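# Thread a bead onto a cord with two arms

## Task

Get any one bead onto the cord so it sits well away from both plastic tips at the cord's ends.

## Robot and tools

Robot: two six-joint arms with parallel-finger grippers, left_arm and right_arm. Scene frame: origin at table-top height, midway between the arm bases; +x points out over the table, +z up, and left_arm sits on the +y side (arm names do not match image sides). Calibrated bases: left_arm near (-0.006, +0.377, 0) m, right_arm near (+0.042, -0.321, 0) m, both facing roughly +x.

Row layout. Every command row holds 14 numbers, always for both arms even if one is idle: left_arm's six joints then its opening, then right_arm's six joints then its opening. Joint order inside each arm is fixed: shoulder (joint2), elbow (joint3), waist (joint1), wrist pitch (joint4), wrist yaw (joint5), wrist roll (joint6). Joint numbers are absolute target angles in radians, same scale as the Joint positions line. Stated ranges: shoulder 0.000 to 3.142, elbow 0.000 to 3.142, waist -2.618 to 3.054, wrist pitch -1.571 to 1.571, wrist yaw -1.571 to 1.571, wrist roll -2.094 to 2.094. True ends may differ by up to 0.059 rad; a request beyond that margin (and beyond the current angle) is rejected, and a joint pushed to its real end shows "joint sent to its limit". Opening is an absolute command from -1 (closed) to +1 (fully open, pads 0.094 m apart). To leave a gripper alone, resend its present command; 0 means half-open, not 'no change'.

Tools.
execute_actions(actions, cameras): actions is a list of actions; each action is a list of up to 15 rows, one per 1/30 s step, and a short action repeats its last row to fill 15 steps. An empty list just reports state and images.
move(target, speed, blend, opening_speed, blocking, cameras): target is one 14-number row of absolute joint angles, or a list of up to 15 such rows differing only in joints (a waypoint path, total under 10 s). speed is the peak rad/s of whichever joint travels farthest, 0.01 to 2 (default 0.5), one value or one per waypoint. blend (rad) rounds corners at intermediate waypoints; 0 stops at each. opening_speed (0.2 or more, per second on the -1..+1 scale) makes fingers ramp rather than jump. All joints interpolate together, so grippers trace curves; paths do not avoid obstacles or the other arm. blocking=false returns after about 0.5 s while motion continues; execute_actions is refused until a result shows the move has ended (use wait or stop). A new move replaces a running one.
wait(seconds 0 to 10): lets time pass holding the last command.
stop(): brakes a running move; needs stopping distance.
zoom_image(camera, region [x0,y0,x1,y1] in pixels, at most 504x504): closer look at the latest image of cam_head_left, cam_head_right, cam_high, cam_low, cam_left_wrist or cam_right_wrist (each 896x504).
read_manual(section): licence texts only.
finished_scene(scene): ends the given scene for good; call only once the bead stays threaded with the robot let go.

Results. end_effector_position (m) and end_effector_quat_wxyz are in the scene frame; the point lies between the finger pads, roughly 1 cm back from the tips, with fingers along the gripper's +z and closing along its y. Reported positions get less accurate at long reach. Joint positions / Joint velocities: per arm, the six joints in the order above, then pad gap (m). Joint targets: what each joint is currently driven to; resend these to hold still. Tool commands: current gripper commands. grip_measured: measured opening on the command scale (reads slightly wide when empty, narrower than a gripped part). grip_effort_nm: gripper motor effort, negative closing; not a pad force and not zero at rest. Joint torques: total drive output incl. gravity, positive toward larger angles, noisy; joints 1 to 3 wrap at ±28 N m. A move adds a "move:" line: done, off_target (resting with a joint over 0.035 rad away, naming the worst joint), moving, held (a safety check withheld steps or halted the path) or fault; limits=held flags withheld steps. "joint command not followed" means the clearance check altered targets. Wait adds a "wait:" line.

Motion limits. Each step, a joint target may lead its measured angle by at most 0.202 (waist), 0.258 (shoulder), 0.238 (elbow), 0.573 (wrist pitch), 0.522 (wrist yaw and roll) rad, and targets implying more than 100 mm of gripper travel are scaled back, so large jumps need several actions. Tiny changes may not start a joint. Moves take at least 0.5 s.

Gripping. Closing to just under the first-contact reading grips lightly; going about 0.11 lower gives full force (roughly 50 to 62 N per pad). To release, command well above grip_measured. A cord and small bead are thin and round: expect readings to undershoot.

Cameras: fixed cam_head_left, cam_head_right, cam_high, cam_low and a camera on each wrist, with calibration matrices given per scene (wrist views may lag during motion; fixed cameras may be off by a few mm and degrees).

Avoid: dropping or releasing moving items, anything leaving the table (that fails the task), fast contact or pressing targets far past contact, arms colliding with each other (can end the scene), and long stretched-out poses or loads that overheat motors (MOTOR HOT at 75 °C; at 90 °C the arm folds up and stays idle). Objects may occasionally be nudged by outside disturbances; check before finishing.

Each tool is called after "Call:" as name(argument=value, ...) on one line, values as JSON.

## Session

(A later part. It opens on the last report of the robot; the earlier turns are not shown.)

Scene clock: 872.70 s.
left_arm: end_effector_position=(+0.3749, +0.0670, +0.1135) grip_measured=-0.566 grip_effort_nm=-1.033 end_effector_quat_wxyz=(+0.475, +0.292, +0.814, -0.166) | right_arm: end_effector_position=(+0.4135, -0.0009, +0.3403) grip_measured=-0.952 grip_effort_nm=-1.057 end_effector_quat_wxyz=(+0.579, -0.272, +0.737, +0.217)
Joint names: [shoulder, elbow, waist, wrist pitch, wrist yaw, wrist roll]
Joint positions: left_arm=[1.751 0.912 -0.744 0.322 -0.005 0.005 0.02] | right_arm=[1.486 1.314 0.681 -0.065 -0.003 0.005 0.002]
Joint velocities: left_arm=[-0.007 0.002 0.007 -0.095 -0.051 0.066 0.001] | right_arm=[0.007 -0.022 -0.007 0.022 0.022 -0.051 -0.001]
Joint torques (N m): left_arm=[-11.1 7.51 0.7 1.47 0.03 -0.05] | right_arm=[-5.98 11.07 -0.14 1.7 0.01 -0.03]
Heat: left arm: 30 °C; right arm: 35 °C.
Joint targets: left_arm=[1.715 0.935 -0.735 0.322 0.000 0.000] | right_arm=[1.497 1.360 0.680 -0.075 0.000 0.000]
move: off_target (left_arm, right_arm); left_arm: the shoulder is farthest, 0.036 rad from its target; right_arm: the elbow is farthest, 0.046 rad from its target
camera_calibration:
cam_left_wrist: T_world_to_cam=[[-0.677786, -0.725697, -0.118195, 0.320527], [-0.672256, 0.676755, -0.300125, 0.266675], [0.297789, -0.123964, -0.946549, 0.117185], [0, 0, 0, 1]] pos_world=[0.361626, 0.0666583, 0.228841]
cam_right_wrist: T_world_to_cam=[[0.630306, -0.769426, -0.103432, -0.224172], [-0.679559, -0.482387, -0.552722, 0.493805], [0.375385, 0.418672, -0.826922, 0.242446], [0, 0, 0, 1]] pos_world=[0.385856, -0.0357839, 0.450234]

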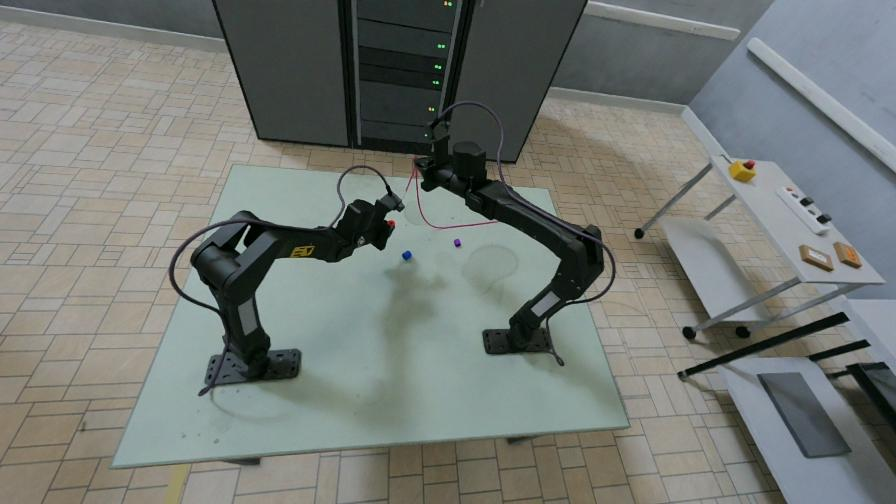

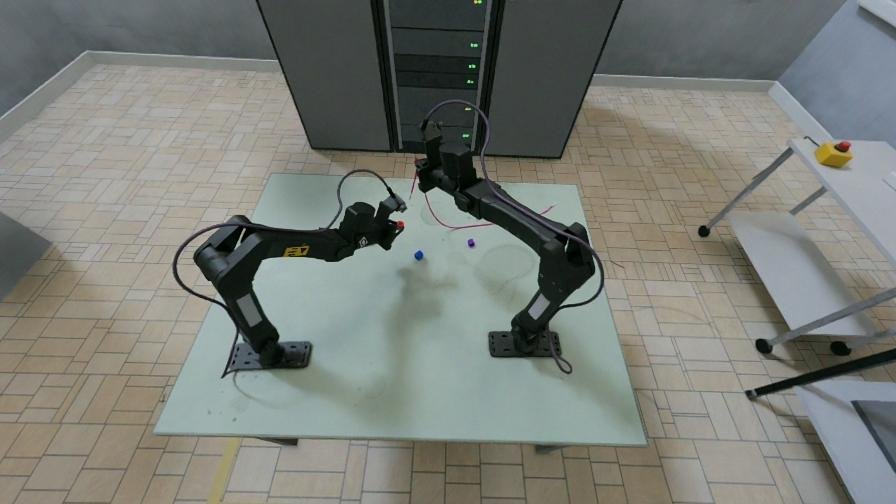

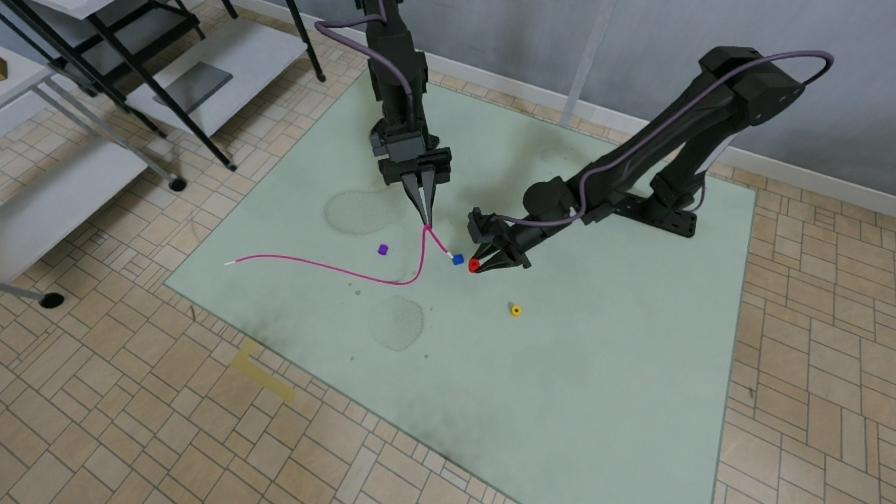

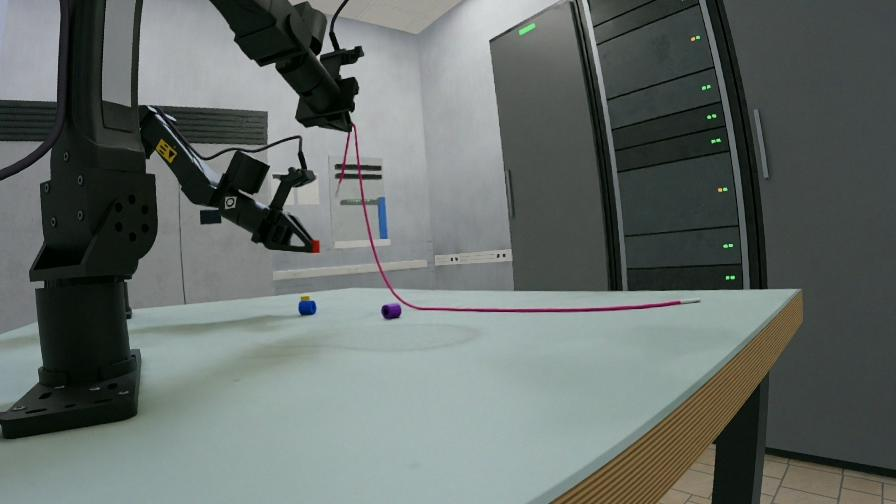

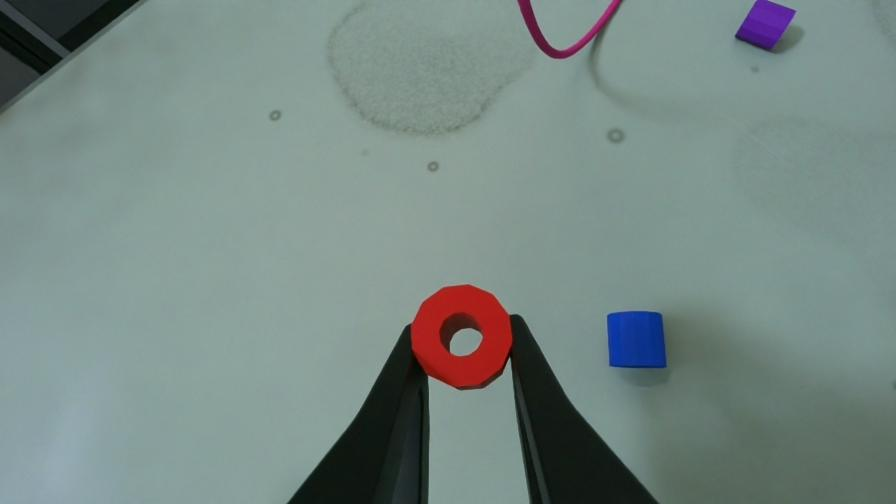

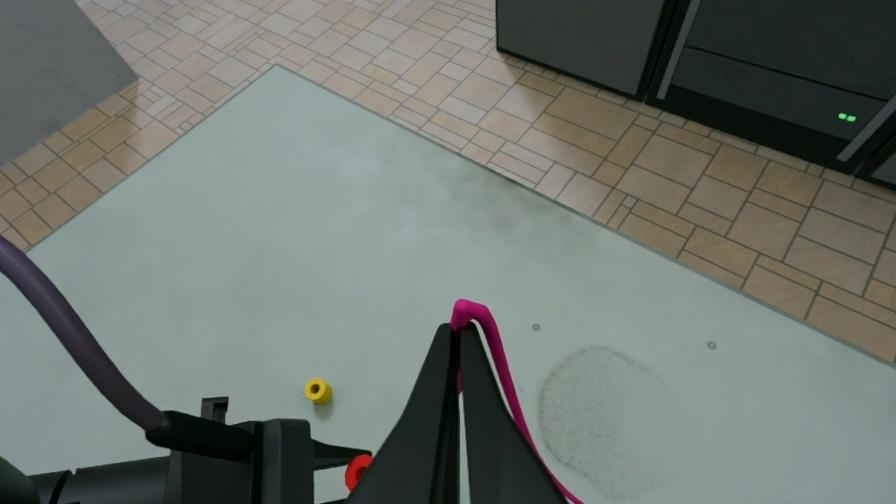

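Call:
wait(seconds=1, cameras=["cam_low","cam_high","cam_right_wrist"])

Call:
zoom_image(camera="cam_low", region=[250, 50, 550, 250])

Scene clock: 883.97 s.
left_arm: end_effector_position=(+0.3749, +0.0670, +0.1135) grip_measured=-0.566 grip_effort_nm=-1.023 end_effector_quat_wxyz=(+0.475, +0.292, +0.814, -0.166) | right_arm: end_effector_position=(+0.4135, -0.0009, +0.3402) grip_measured=-0.952 grip_effort_nm=-1.057 end_effector_quat_wxyz=(+0.579, -0.272, +0.738, +0.217)
Joint names: [shoulder, elbow, waist, wrist pitch, wrist yaw, wrist roll]
Joint positions: left_arm=[1.751 0.912 -0.744 0.322 -0.005 0.005 0.02] | right_arm=[1.486 1.314 0.681 -0.066 -0.003 0.005 0.002]
Joint velocities: left_arm=[-0.002 -0.002 0.007 -0.007 -0.051 -0.007 0] | right_arm=[0.012 0.002 -0.022 -0.007 -0.007 0.007 -0.001]
Joint torques (N m): left_arm=[-11.1 7.5 0.73 1.47 0.03 -0.06] | right_arm=[-6.01 11.07 -0.13 1.7 0.01 -0.04]
Heat: left arm: 31 °C; right arm: 33 °C.
Joint targets: left_arm=[1.715 0.935 -0.735 0.322 0.000 0.000] | right_arm=[1.497 1.360 0.680 -0.075 0.000 0.000]
Tool commands: left_gripper/opening=-0.68 right_gripper/opening=-1.0
wait: 1.00 s; at rest from the start
camera_calibration:
cam_right_wrist: T_world_to_cam=[[0.630276, -0.769451, -0.103423, -0.224173], [-0.679719, -0.482524, -0.552406, 0.493694], [0.375145, 0.418467, -0.827134, 0.242553], [0, 0, 0, 1]] pos_world=[0.385871, -0.0357712, 0.450159]
Images, in order (width x height): cam_high 896x504, cam_low 896x504, cam_right_wrist 896x504.

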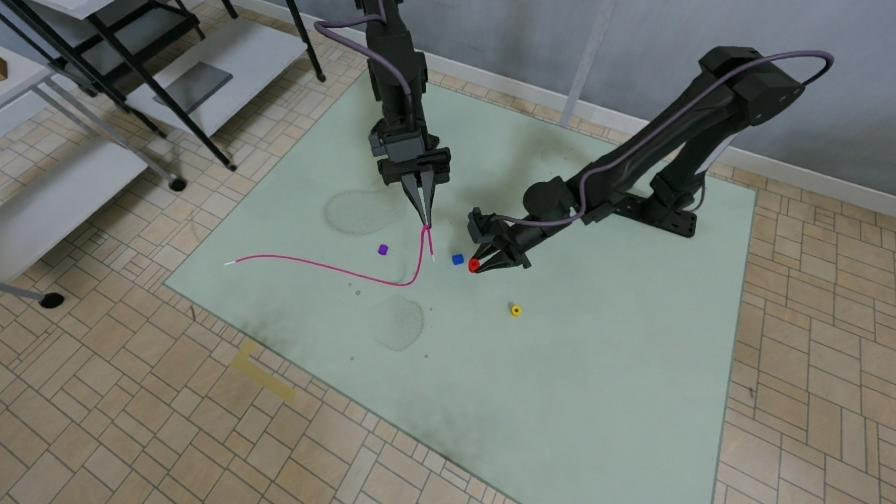

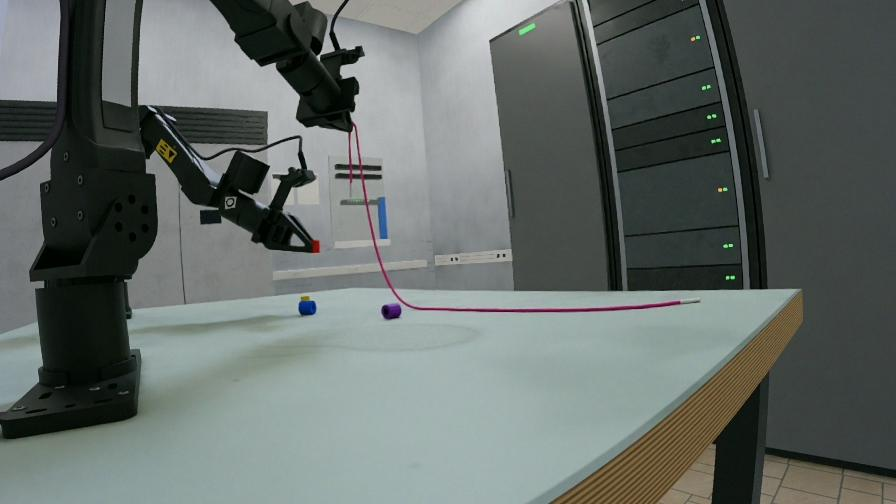

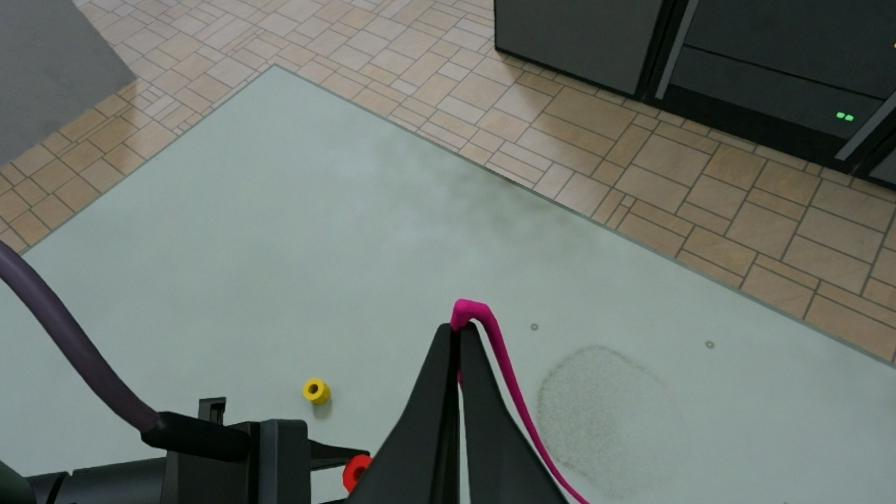

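Scaled by 1.680 from the camera's 896x504 image, which has a finer 1280x720 frame.

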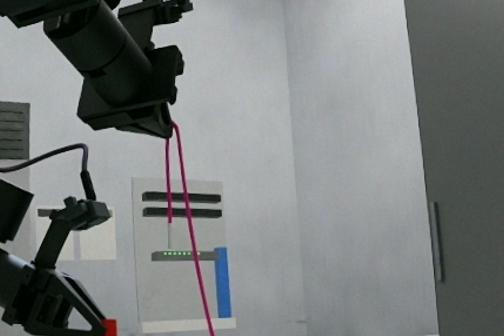

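Call:
move(target=[1.715,0.935,-0.735,0.322,0,0,-0.68,1.497,1.36,0.83,-0.075,0,0,-1], speed=0.12, cameras=[])

Call:
wait(seconds=3)

Call:
zoom_image(camera="cam_low", region=[200, 100, 400, 300])

Call:
zoom_image(camera="cam_high", region=[400, 200, 550, 300])

Scene clock: 906.37 s.
left_arm: end_effector_position=(+0.3749, +0.0670, +0.1135) grip_measured=-0.566 grip_effort_nm=-1.023 end_effector_quat_wxyz=(+0.475, +0.292, +0.814, -0.166) | right_arm: end_effector_position=(+0.3638, +0.0490, +0.3401) grip_measured=-0.952 grip_effort_nm=-1.053 end_effector_quat_wxyz=(+0.562, -0.324, +0.716, +0.258)
Joint names: [shoulder, elbow, waist, wrist pitch, wrist yaw, wrist roll]
Joint positions: left_arm=[1.751 0.912 -0.744 0.322 -0.005 0.005 0.02] | right_arm=[1.486 1.314 0.824 -0.066 -0.003 0.005 0.002]
Joint velocities: left_arm=[-0.007 0.002 -0.007 -0.022 0.007 -0.037 0.001] | right_arm=[-0.042 -0.012 -0.002 0.007 -0.007 -0.066 0.001]
Joint torques (N m): left_arm=[-11.08 7.53 0.7 1.48 0.03 -0.06] | right_arm=[-6.05 11.1 0.49 1.71 0.01 -0.04]
Heat: left arm: 31 °C; right arm: 33 °C.
Joint targets: left_arm=[1.715 0.935 -0.735 0.322 0.000 0.000] | right_arm=[1.497 1.360 0.830 -0.075 0.000 0.000]
move: off_target (left_arm, right_arm); left_arm: the shoulder is farthest, 0.036 rad from its target; right_arm: the elbow is farthest, 0.046 rad from its target
No camera images: "cameras" was empty.

Scene clock: 909.37 s.
left_arm: end_effector_position=(+0.3749, +0.0670, +0.1135) grip_measured=-0.566 grip_effort_nm=-1.028 end_effector_quat_wxyz=(+0.475, +0.292, +0.814, -0.166) | right_arm: end_effector_position=(+0.3638, +0.0490, +0.3401) grip_measured=-0.952 grip_effort_nm=-1.057 end_effector_quat_wxyz=(+0.562, -0.324, +0.716, +0.258)
Joint names: [shoulder, elbow, waist, wrist pitch, wrist yaw, wrist roll]
Joint positions: left_arm=[1.751 0.912 -0.744 0.322 -0.005 0.005 0.02] | right_arm=[1.486 1.314 0.824 -0.066 -0.003 0.005 0.002]
Joint velocities: left_arm=[-0.002 0.002 -0.002 0.037 0.007 0.007 -0.001] | right_arm=[-0.002 0.002 -0.007 -0.037 -0.022 -0.007 0.001]
Joint torques (N m): left_arm=[-11.08 7.51 0.72 1.48 0.02 -0.06] | right_arm=[-6.04 11.07 0.47 1.72 0.02 -0.05]
Heat: left arm: 31 °C; right arm: 33 °C.
Joint targets: left_arm=[1.715 0.935 -0.735 0.322 0.000 0.000] | right_arm=[1.497 1.360 0.830 -0.075 0.000 0.000]
Tool commands: left_gripper/opening=-0.68 right_gripper/opening=-1.0
wait: 3.00 s; at rest by 0.17 s
camera_calibration:
cam_left_wrist: T_world_to_cam=[[-0.677786, -0.725697, -0.118195, 0.320527], [-0.672256, 0.676755, -0.300125, 0.266675], [0.297789, -0.123964, -0.946549, 0.117185], [0, 0, 0, 1]] pos_world=[0.361626, 0.0666583, 0.228841]
cam_right_wrist: T_world_to_cam=[[0.733855, -0.671445, -0.103047, -0.197138], [-0.603698, -0.575078, -0.552118, 0.460718], [0.311457, 0.467384, -0.827374, 0.261103], [0, 0, 0, 1]] pos_world=[0.341483, 0.0105462, 0.450086]

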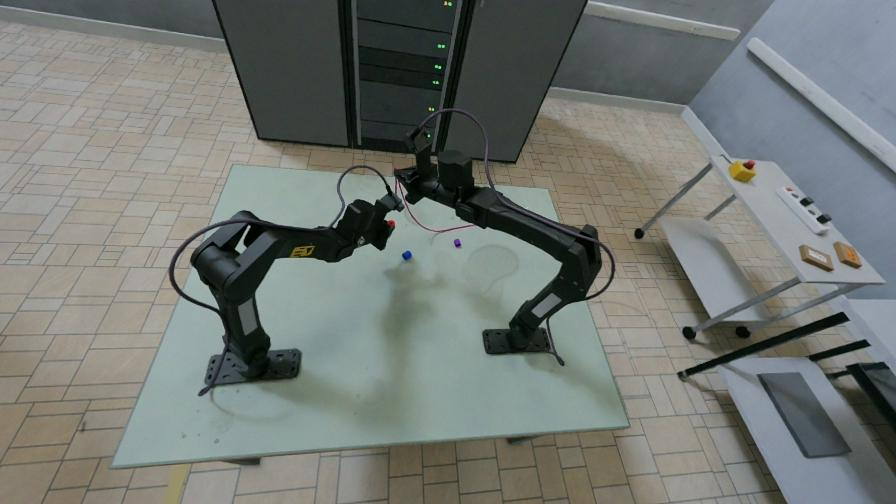

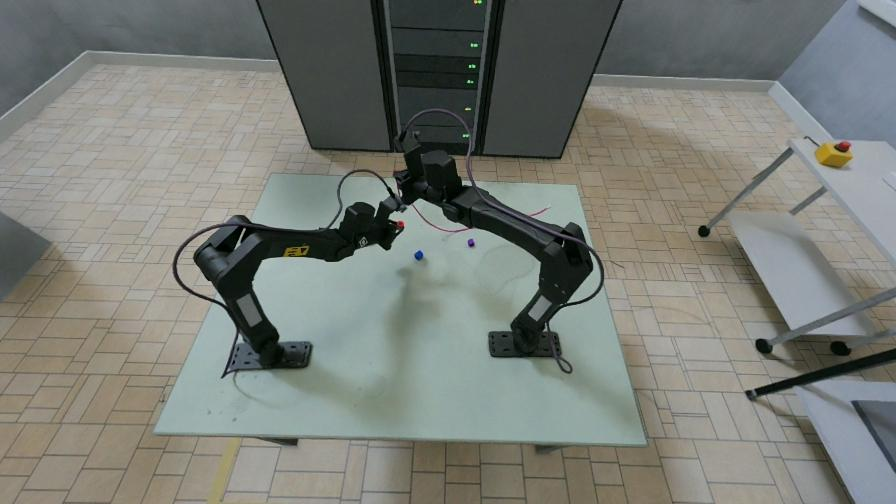

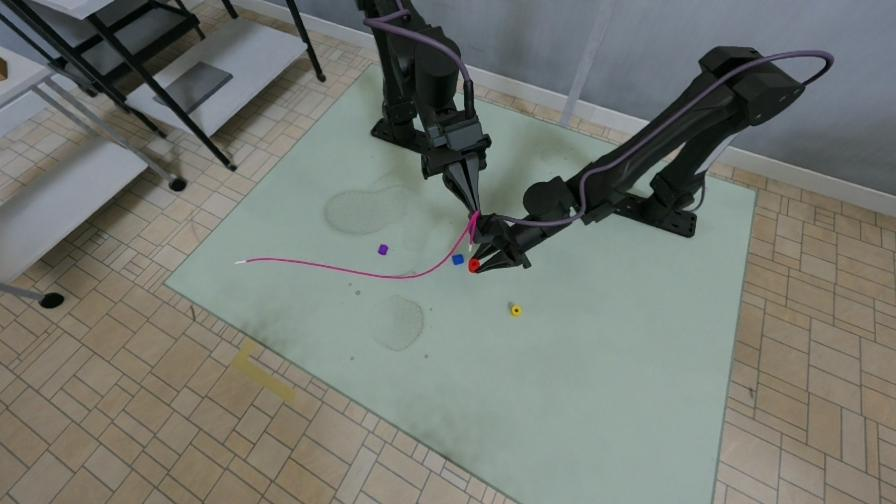

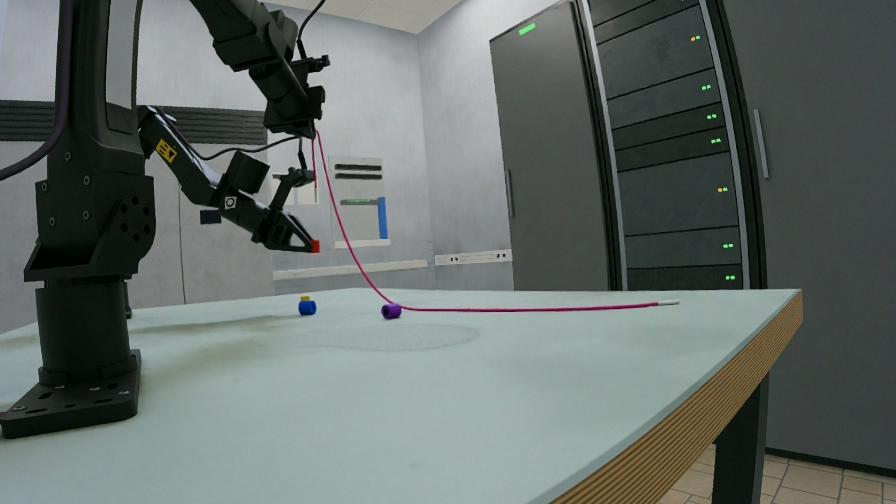

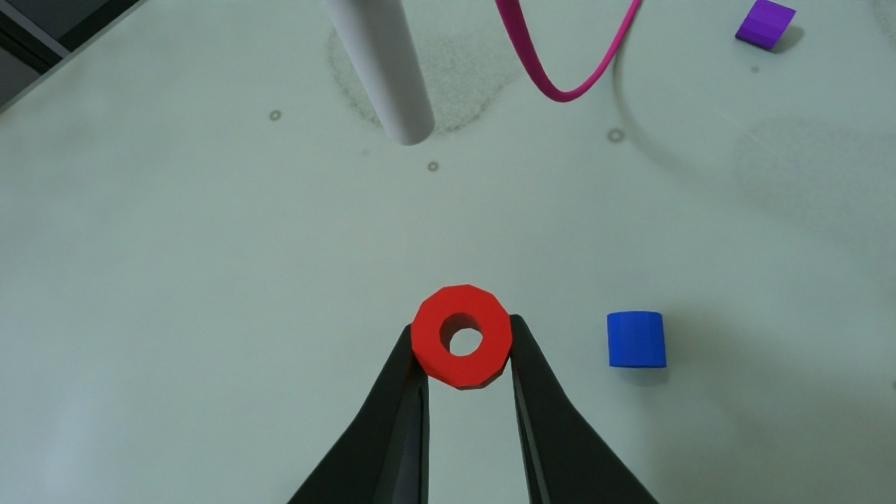

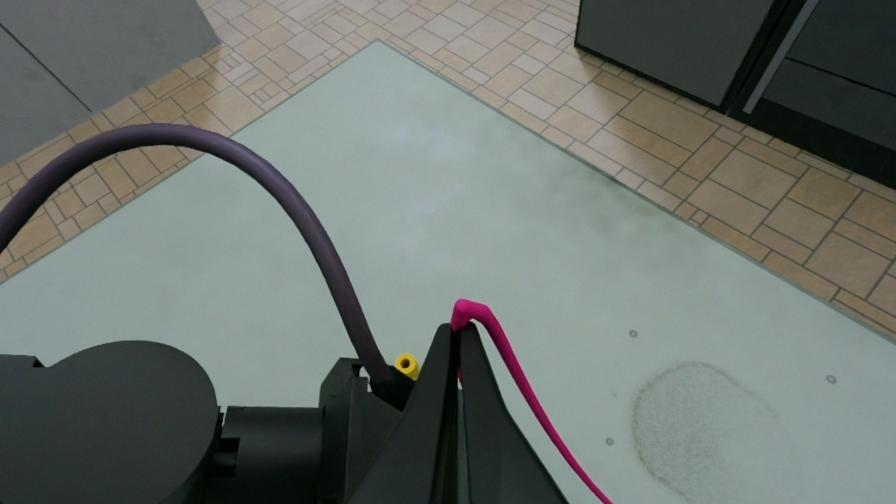

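Scaled by 2.520 from the camera's 896x504 image, which has a finer 1280x720 frame.

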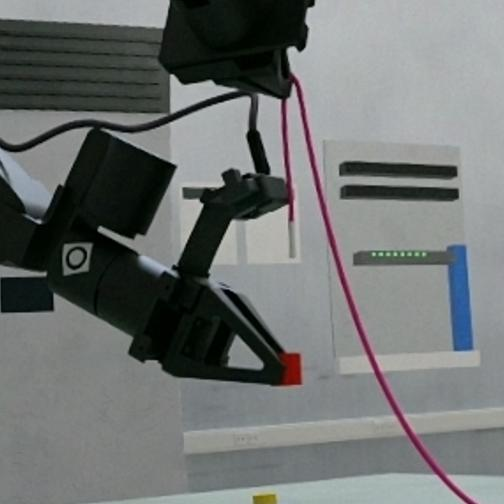

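Scaled by 3.360 from the camera's 896x504 image, which has a finer 1280x720 frame.

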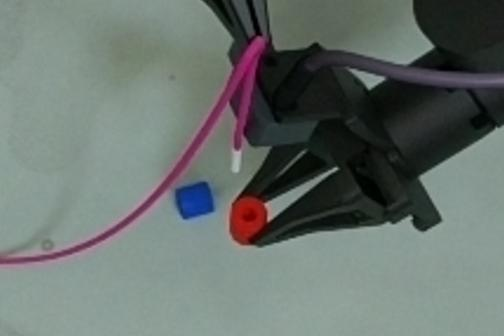

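Call:
move(target=[1.715,0.935,-0.735,0.322,0,0,-0.68,1.48,1.13,0.857,0.12,0,0,-1], speed=0.12, cameras=[])

Call:
wait(seconds=3)

Call:
zoom_image(camera="cam_low", region=[200, 100, 400, 300])

Call:
zoom_image(camera="cam_high", region=[400, 200, 550, 300])

Scene clock: 945.10 s.
left_arm: end_effector_position=(+0.3749, +0.0670, +0.1135) grip_measured=-0.566 grip_effort_nm=-1.028 end_effector_quat_wxyz=(+0.475, +0.292, +0.814, -0.166) | right_arm: end_effector_position=(+0.3542, +0.0559, +0.2975) grip_measured=-0.952 grip_effort_nm=-1.057 end_effector_quat_wxyz=(+0.557, -0.333, +0.714, +0.264)
Joint names: [shoulder, elbow, waist, wrist pitch, wrist yaw, wrist roll]
Joint positions: left_arm=[1.751 0.912 -0.744 0.322 -0.005 0.005 0.02] | right_arm=[1.486 1.151 0.848 0.092 -0.003 0.005 0.002]
Joint velocities: left_arm=[0.017 -0.007 0.002 -0.022 -0.007 0.007 0] | right_arm=[-0.007 0.002 -0.012 -0.007 0.066 -0.095 0.001]
Joint torques (N m): left_arm=[-11.1 7.51 0.72 1.48 0.03 -0.06] | right_arm=[-7.31 6.04 0.75 2.07 0.02 -0.03]
Heat: left arm: 32 °C; right arm: 32 °C.
Joint targets: left_arm=[1.715 0.935 -0.735 0.322 0.000 0.000] | right_arm=[1.480 1.130 0.857 0.120 0.000 0.000]
move: off_target (left_arm); left_arm: the shoulder is farthest, 0.036 rad from its target
No camera images: "cameras" was empty.

Scene clock: 948.10 s.
left_arm: end_effector_position=(+0.3749, +0.0670, +0.1135) grip_measured=-0.566 grip_effort_nm=-1.028 end_effector_quat_wxyz=(+0.475, +0.292, +0.814, -0.166) | right_arm: end_effector_position=(+0.3543, +0.0560, +0.2978) grip_measured=-0.952 grip_effort_nm=-1.057 end_effector_quat_wxyz=(+0.557, -0.333, +0.714, +0.264)
Joint names: [shoulder, elbow, waist, wrist pitch, wrist yaw, wrist roll]
Joint positions: left_arm=[1.751 0.912 -0.744 0.322 -0.005 0.005 0.02] | right_arm=[1.486 1.151 0.848 0.093 -0.003 0.005 0.002]
Joint velocities: left_arm=[-0.002 -0.012 -0.012 0.051 0.037 0.022 -0.001] | right_arm=[-0.002 -0.007 -0.007 -0.066 0.007 0.007 -0.001]
Joint torques (N m): left_arm=[-11.1 7.5 0.72 1.48 0.03 -0.06] | right_arm=[-7.24 6.02 0.76 2.05 0.02 -0.04]
Heat: left arm: 32 °C; right arm: 33 °C.
Joint targets: left_arm=[1.715 0.935 -0.735 0.322 0.000 0.000] | right_arm=[1.480 1.130 0.857 0.120 0.000 0.000]
Tool commands: left_gripper/opening=-0.68 right_gripper/opening=-1.0
wait: 3.00 s; at rest by 0.17 s
camera_calibration:
cam_left_wrist: T_world_to_cam=[[-0.677786, -0.725697, -0.118195, 0.320527], [-0.672256, 0.676755, -0.300125, 0.266675], [0.297789, -0.123964, -0.946549, 0.117185], [0, 0, 0, 1]] pos_world=[0.361626, 0.0666583, 0.228841]
cam_right_wrist: T_world_to_cam=[[0.749477, -0.653978, -0.102946, -0.196353], [-0.591317, -0.591353, -0.548311, 0.431001], [0.297706, 0.47182, -0.829914, 0.231158], [0, 0, 0, 1]] pos_world=[0.333203, 0.0173987, 0.40795]

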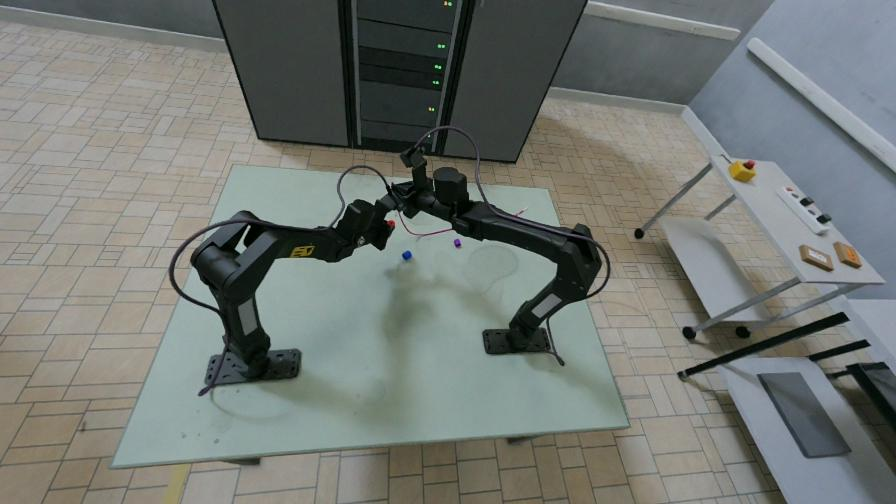

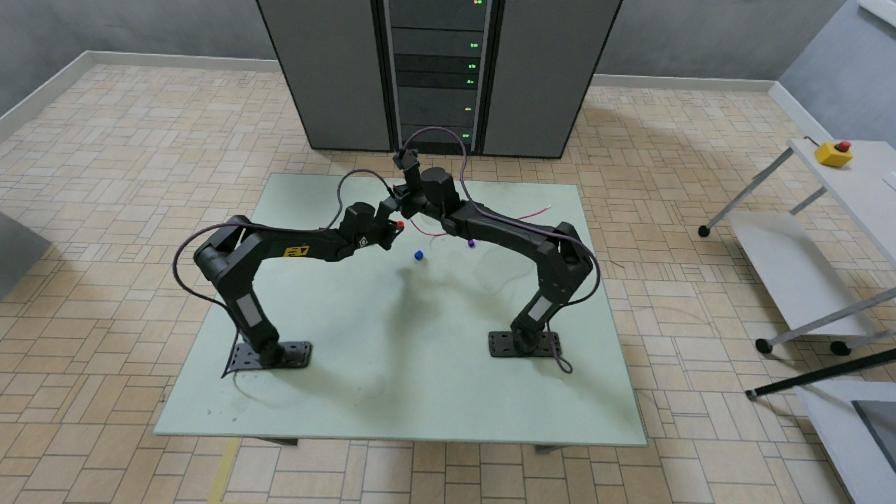

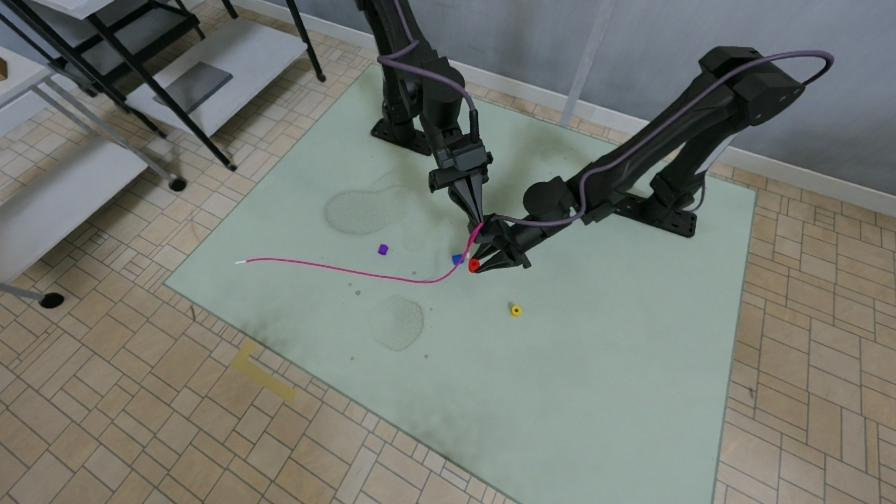

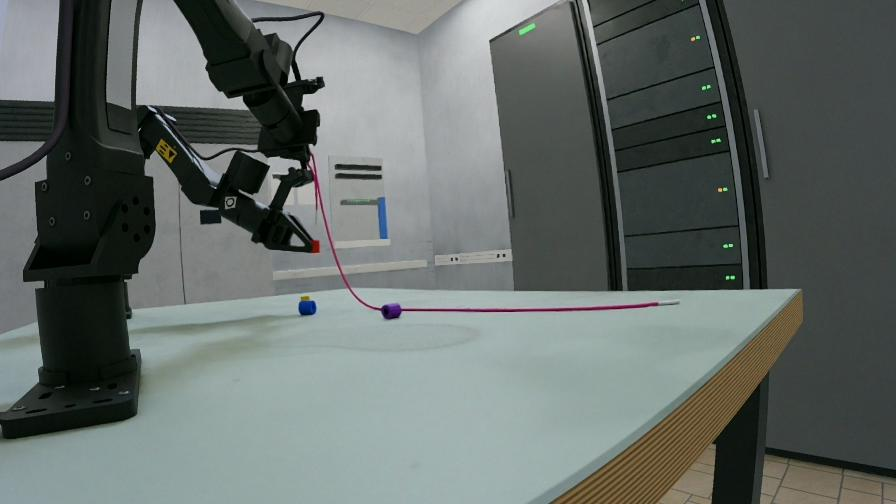

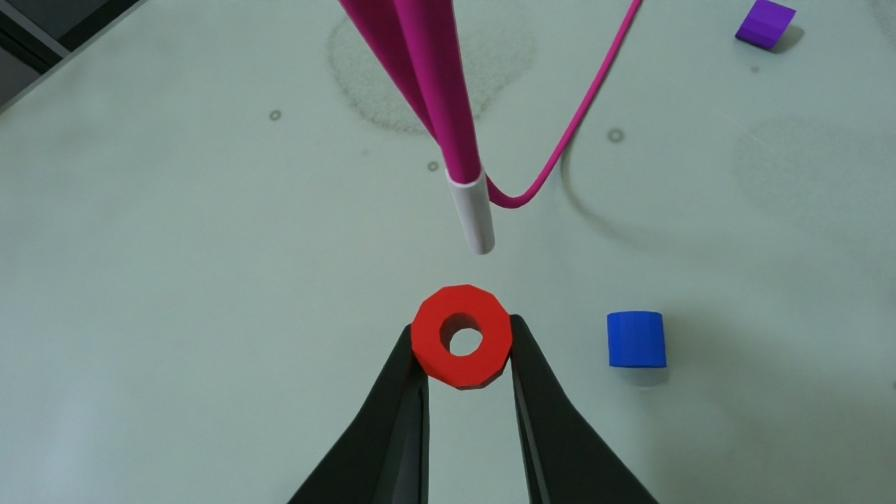

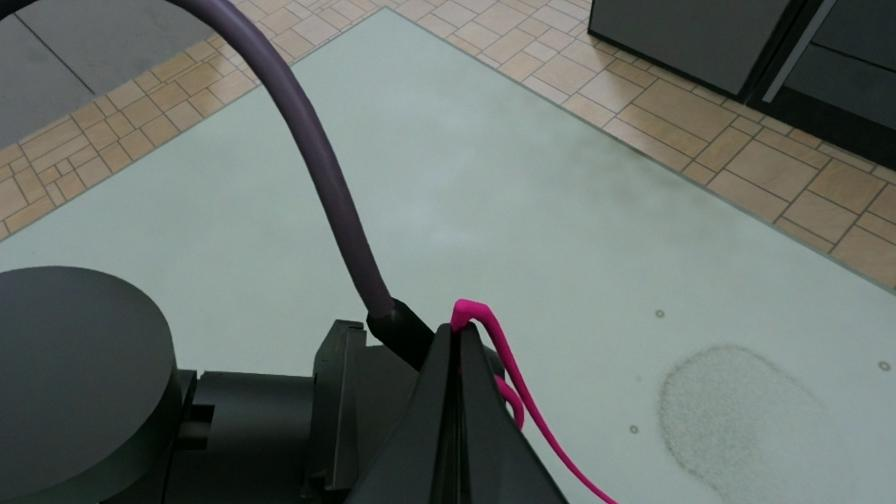

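Scaled by 2.520 from the camera's 896x504 image, which has a finer 1280x720 frame.

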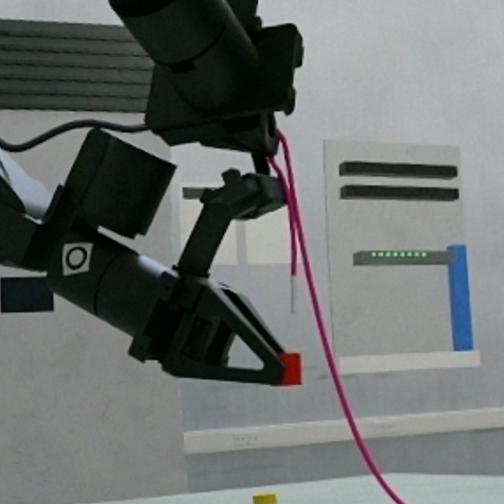

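Scaled by 3.360 from the camera's 896x504 image, which has a finer 1280x720 frame.

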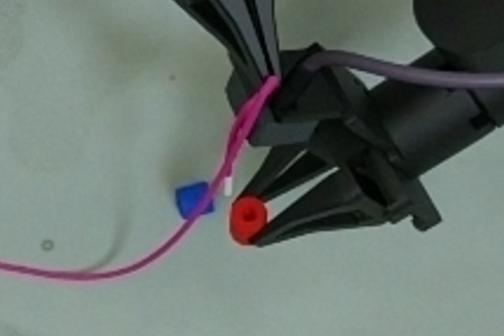

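Call:
move(target=[1.715,0.935,-0.735,0.322,0,0,-0.68,1.497,1.36,0.835,-0.075,0,0,-1], speed=0.2, cameras=[])

Call:
move(target=[1.82,0.73,-0.735,0.77,0,0,-0.68,1.497,1.36,0.835,-0.075,0,0,-1], speed=0.4, cameras=[])

Call:
wait(seconds=1)

Call:
zoom_image(camera="cam_low", region=[200, 100, 400, 300])

Call:
zoom_image(camera="cam_high", region=[400, 200, 550, 300])

Scene clock: 1010.60 s.
left_arm: end_effector_position=(+0.3749, +0.0670, +0.1135) grip_measured=-0.566 grip_effort_nm=-1.028 end_effector_quat_wxyz=(+0.475, +0.292, +0.814, -0.166) | right_arm: end_effector_position=(+0.3566, +0.0553, +0.3411) grip_measured=-0.952 grip_effort_nm=-1.053 end_effector_quat_wxyz=(+0.560, -0.331, +0.712, +0.264)
Joint names: [shoulder, elbow, waist, wrist pitch, wrist yaw, wrist roll]
Joint positions: left_arm=[1.751 0.912 -0.744 0.322 -0.005 0.005 0.02] | right_arm=[1.486 1.316 0.844 -0.065 -0.003 0.005 0.002]
Joint velocities: left_arm=[0.002 -0.012 -0.032 -0.022 0.022 -0.051 0] | right_arm=[-0.017 -0.022 -0.012 -0.022 0.11 -0.022 0]
Joint torques (N m): left_arm=[-11.08 7.5 0.7 1.47 0.03 -0.06] | right_arm=[-6.02 10.99 -0.68 1.72 0.01 -0.03]
Heat: left arm: 32 °C; right arm: 37 °C.
Joint targets: left_arm=[1.715 0.935 -0.735 0.322 0.000 0.000] | right_arm=[1.497 1.360 0.835 -0.075 0.000 0.000]
move: off_target (left_arm, right_arm); left_arm: the shoulder is farthest, 0.036 rad from its target; right_arm: the elbow is farthest, 0.044 rad from its target
No camera images: "cameras" was empty.

Scene clock: 1012.43 s.
left_arm: end_effector_position=(+0.3712, +0.0700, +0.1100) grip_measured=-0.566 grip_effort_nm=-1.038 end_effector_quat_wxyz=(+0.551, +0.274, +0.764, -0.193) | right_arm: end_effector_position=(+0.3566, +0.0552, +0.3408) grip_measured=-0.952 grip_effort_nm=-1.057 end_effector_quat_wxyz=(+0.560, -0.331, +0.713, +0.263)
Joint names: [shoulder, elbow, waist, wrist pitch, wrist yaw, wrist roll]
Joint positions: left_arm=[1.805 0.733 -0.744 0.749 -0.005 0.005 0.02] | right_arm=[1.486 1.316 0.844 -0.067 -0.003 0.005 0.002]
Joint velocities: left_arm=[-0.007 -0.017 -0.017 -0.007 0.022 -0.037 0.001] | right_arm=[-0.002 0.002 -0.007 -0.022 0.022 0.007 0]
Joint torques (N m): left_arm=[-6.49 4.81 0.7 1.73 0.03 -0.05] | right_arm=[-6.06 10.99 -0.8 1.71 0.02 -0.02]
Heat: left arm: 32 °C; right arm: 37 °C.
Joint targets: left_arm=[1.820 0.730 -0.735 0.770 0.000 0.000] | right_arm=[1.497 1.360 0.835 -0.075 0.000 0.000]
move: off_target (right_arm); right_arm: the elbow is farthest, 0.044 rad from its target
No camera images: "cameras" was empty.

Scene clock: 1013.43 s.
left_arm: end_effector_position=(+0.3712, +0.0700, +0.1101) grip_measured=-0.566 grip_effort_nm=-1.028 end_effector_quat_wxyz=(+0.551, +0.274, +0.764, -0.193) | right_arm: end_effector_position=(+0.3566, +0.0552, +0.3408) grip_measured=-0.952 grip_effort_nm=-1.057 end_effector_quat_wxyz=(+0.560, -0.331, +0.713, +0.263)
Joint names: [shoulder, elbow, waist, wrist pitch, wrist yaw, wrist roll]
Joint positions: left_arm=[1.805 0.733 -0.744 0.749 -0.005 0.005 0.02] | right_arm=[1.486 1.316 0.844 -0.067 -0.003 0.005 0.002]
Joint velocities: left_arm=[0.032 -0.007 -0.017 -0.007 0.022 -0.066 -0.001] | right_arm=[0.012 0.002 0.007 0.022 -0.022 0.007 -0.001]
Joint torques (N m): left_arm=[-6.49 4.81 0.69 1.74 0.03 -0.06] | right_arm=[-6.06 11.04 -0.79 1.7 0.01 -0.05]
Heat: left arm: 31 °C; right arm: 37 °C.
Joint targets: left_arm=[1.820 0.730 -0.735 0.770 0.000 0.000] | right_arm=[1.497 1.360 0.835 -0.075 0.000 0.000]
Tool commands: left_gripper/opening=-0.68 right_gripper/opening=-1.0
wait: 1.00 s; at rest by 0.17 s
camera_calibration:
cam_left_wrist: T_world_to_cam=[[-0.659237, -0.740923, -0.128217, 0.315115], [-0.61371, 0.628697, -0.477598, 0.262339], [0.434473, -0.236162, -0.869172, 0.064095], [0, 0, 0, 1]] pos_world=[0.340888, 0.0836811, 0.221405]
cam_right_wrist: T_world_to_cam=[[0.746855, -0.656951, -0.103071, -0.193], [-0.591989, -0.58623, -0.553068, 0.457058], [0.302915, 0.474078, -0.826736, 0.263452], [0, 0, 0, 1]] pos_world=[0.334913, 0.0162524, 0.450697]

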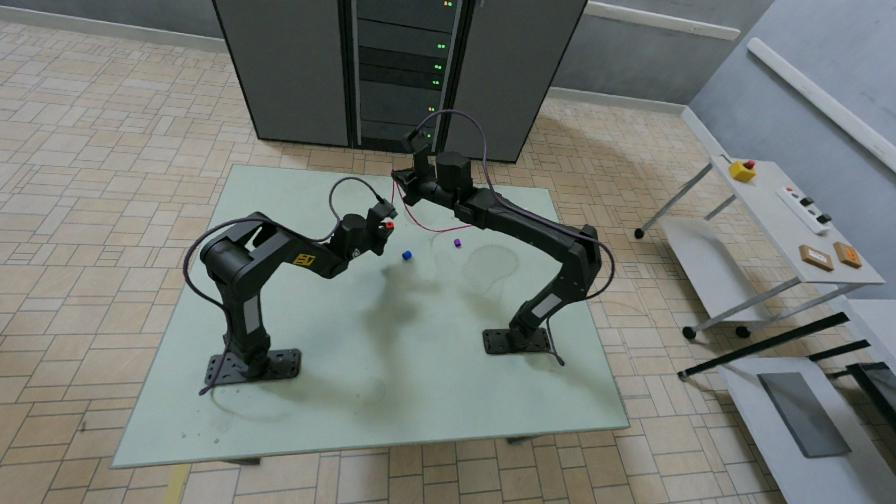

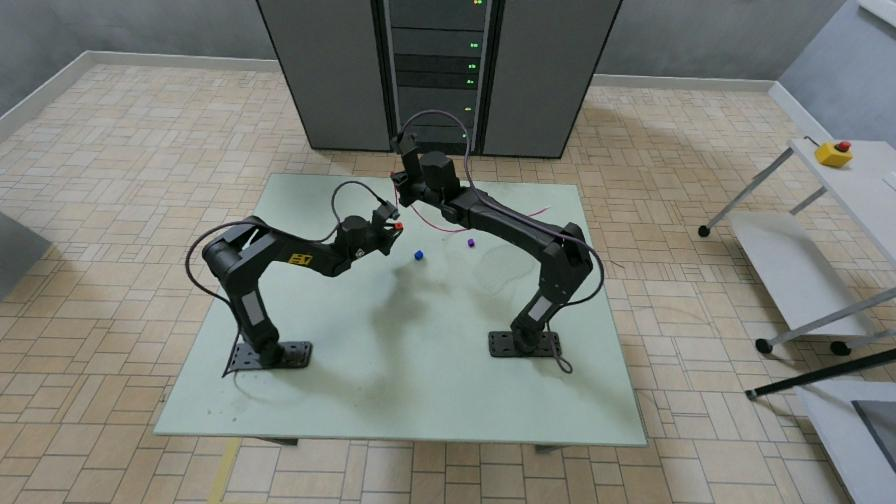

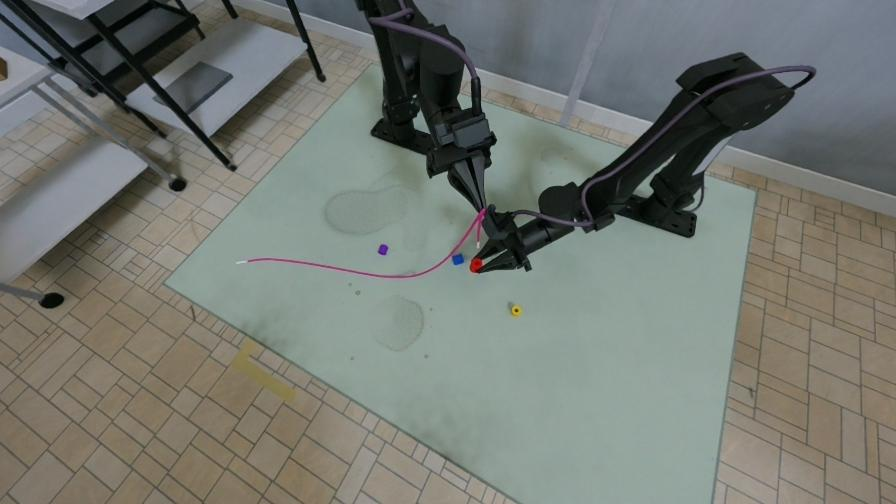

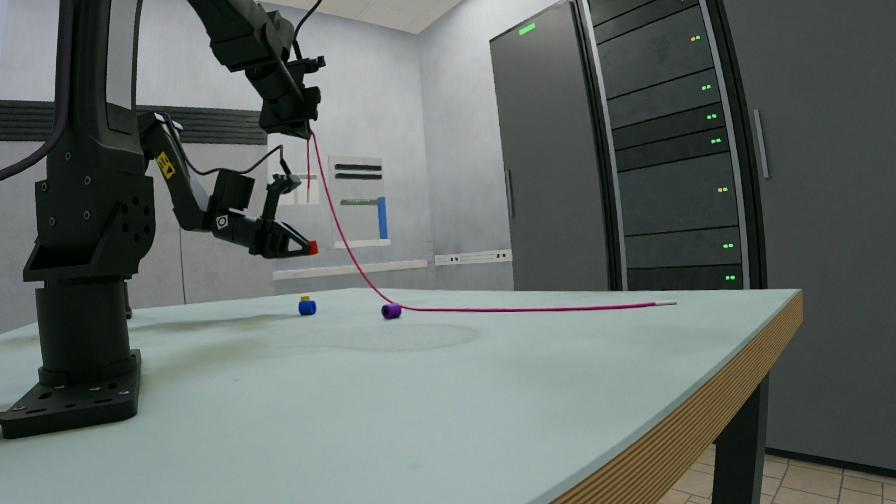

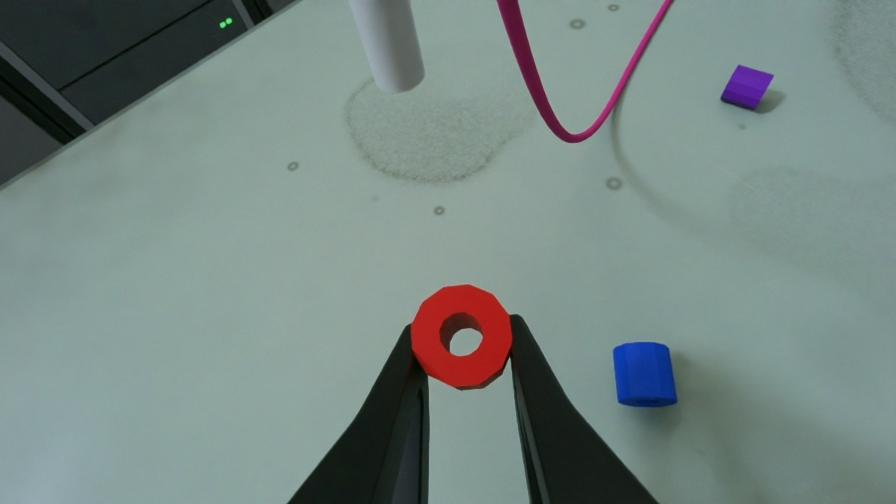

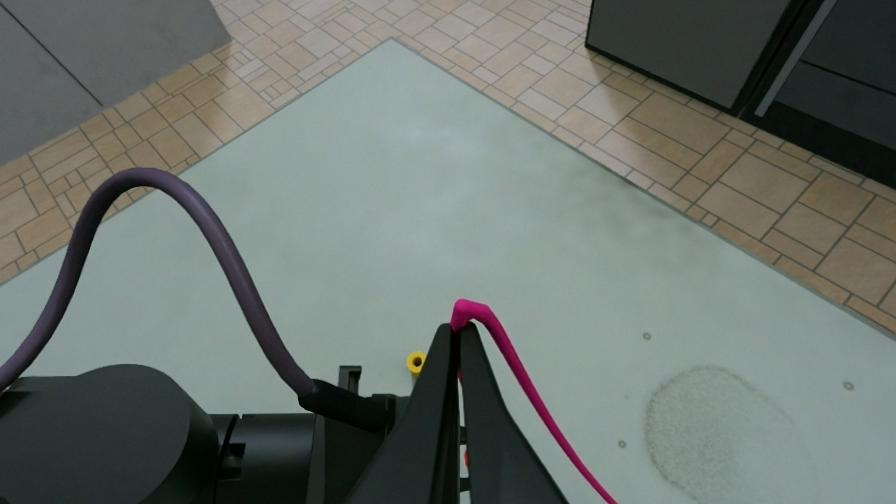

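Scaled by 2.520 from the camera's 896x504 image, which has a finer 1280x720 frame.

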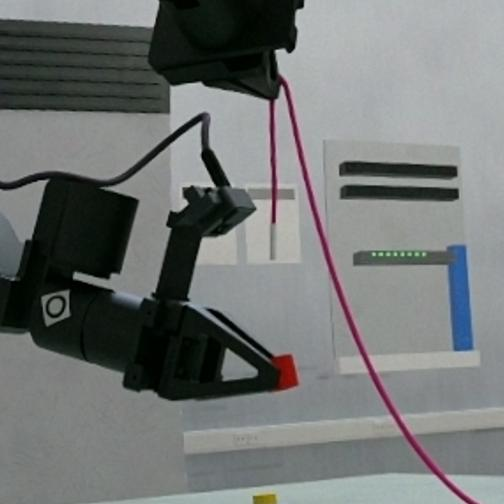

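Scaled by 3.360 from the camera's 896x504 image, which has a finer 1280x720 frame.

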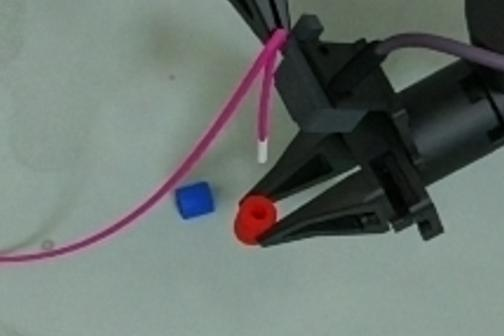

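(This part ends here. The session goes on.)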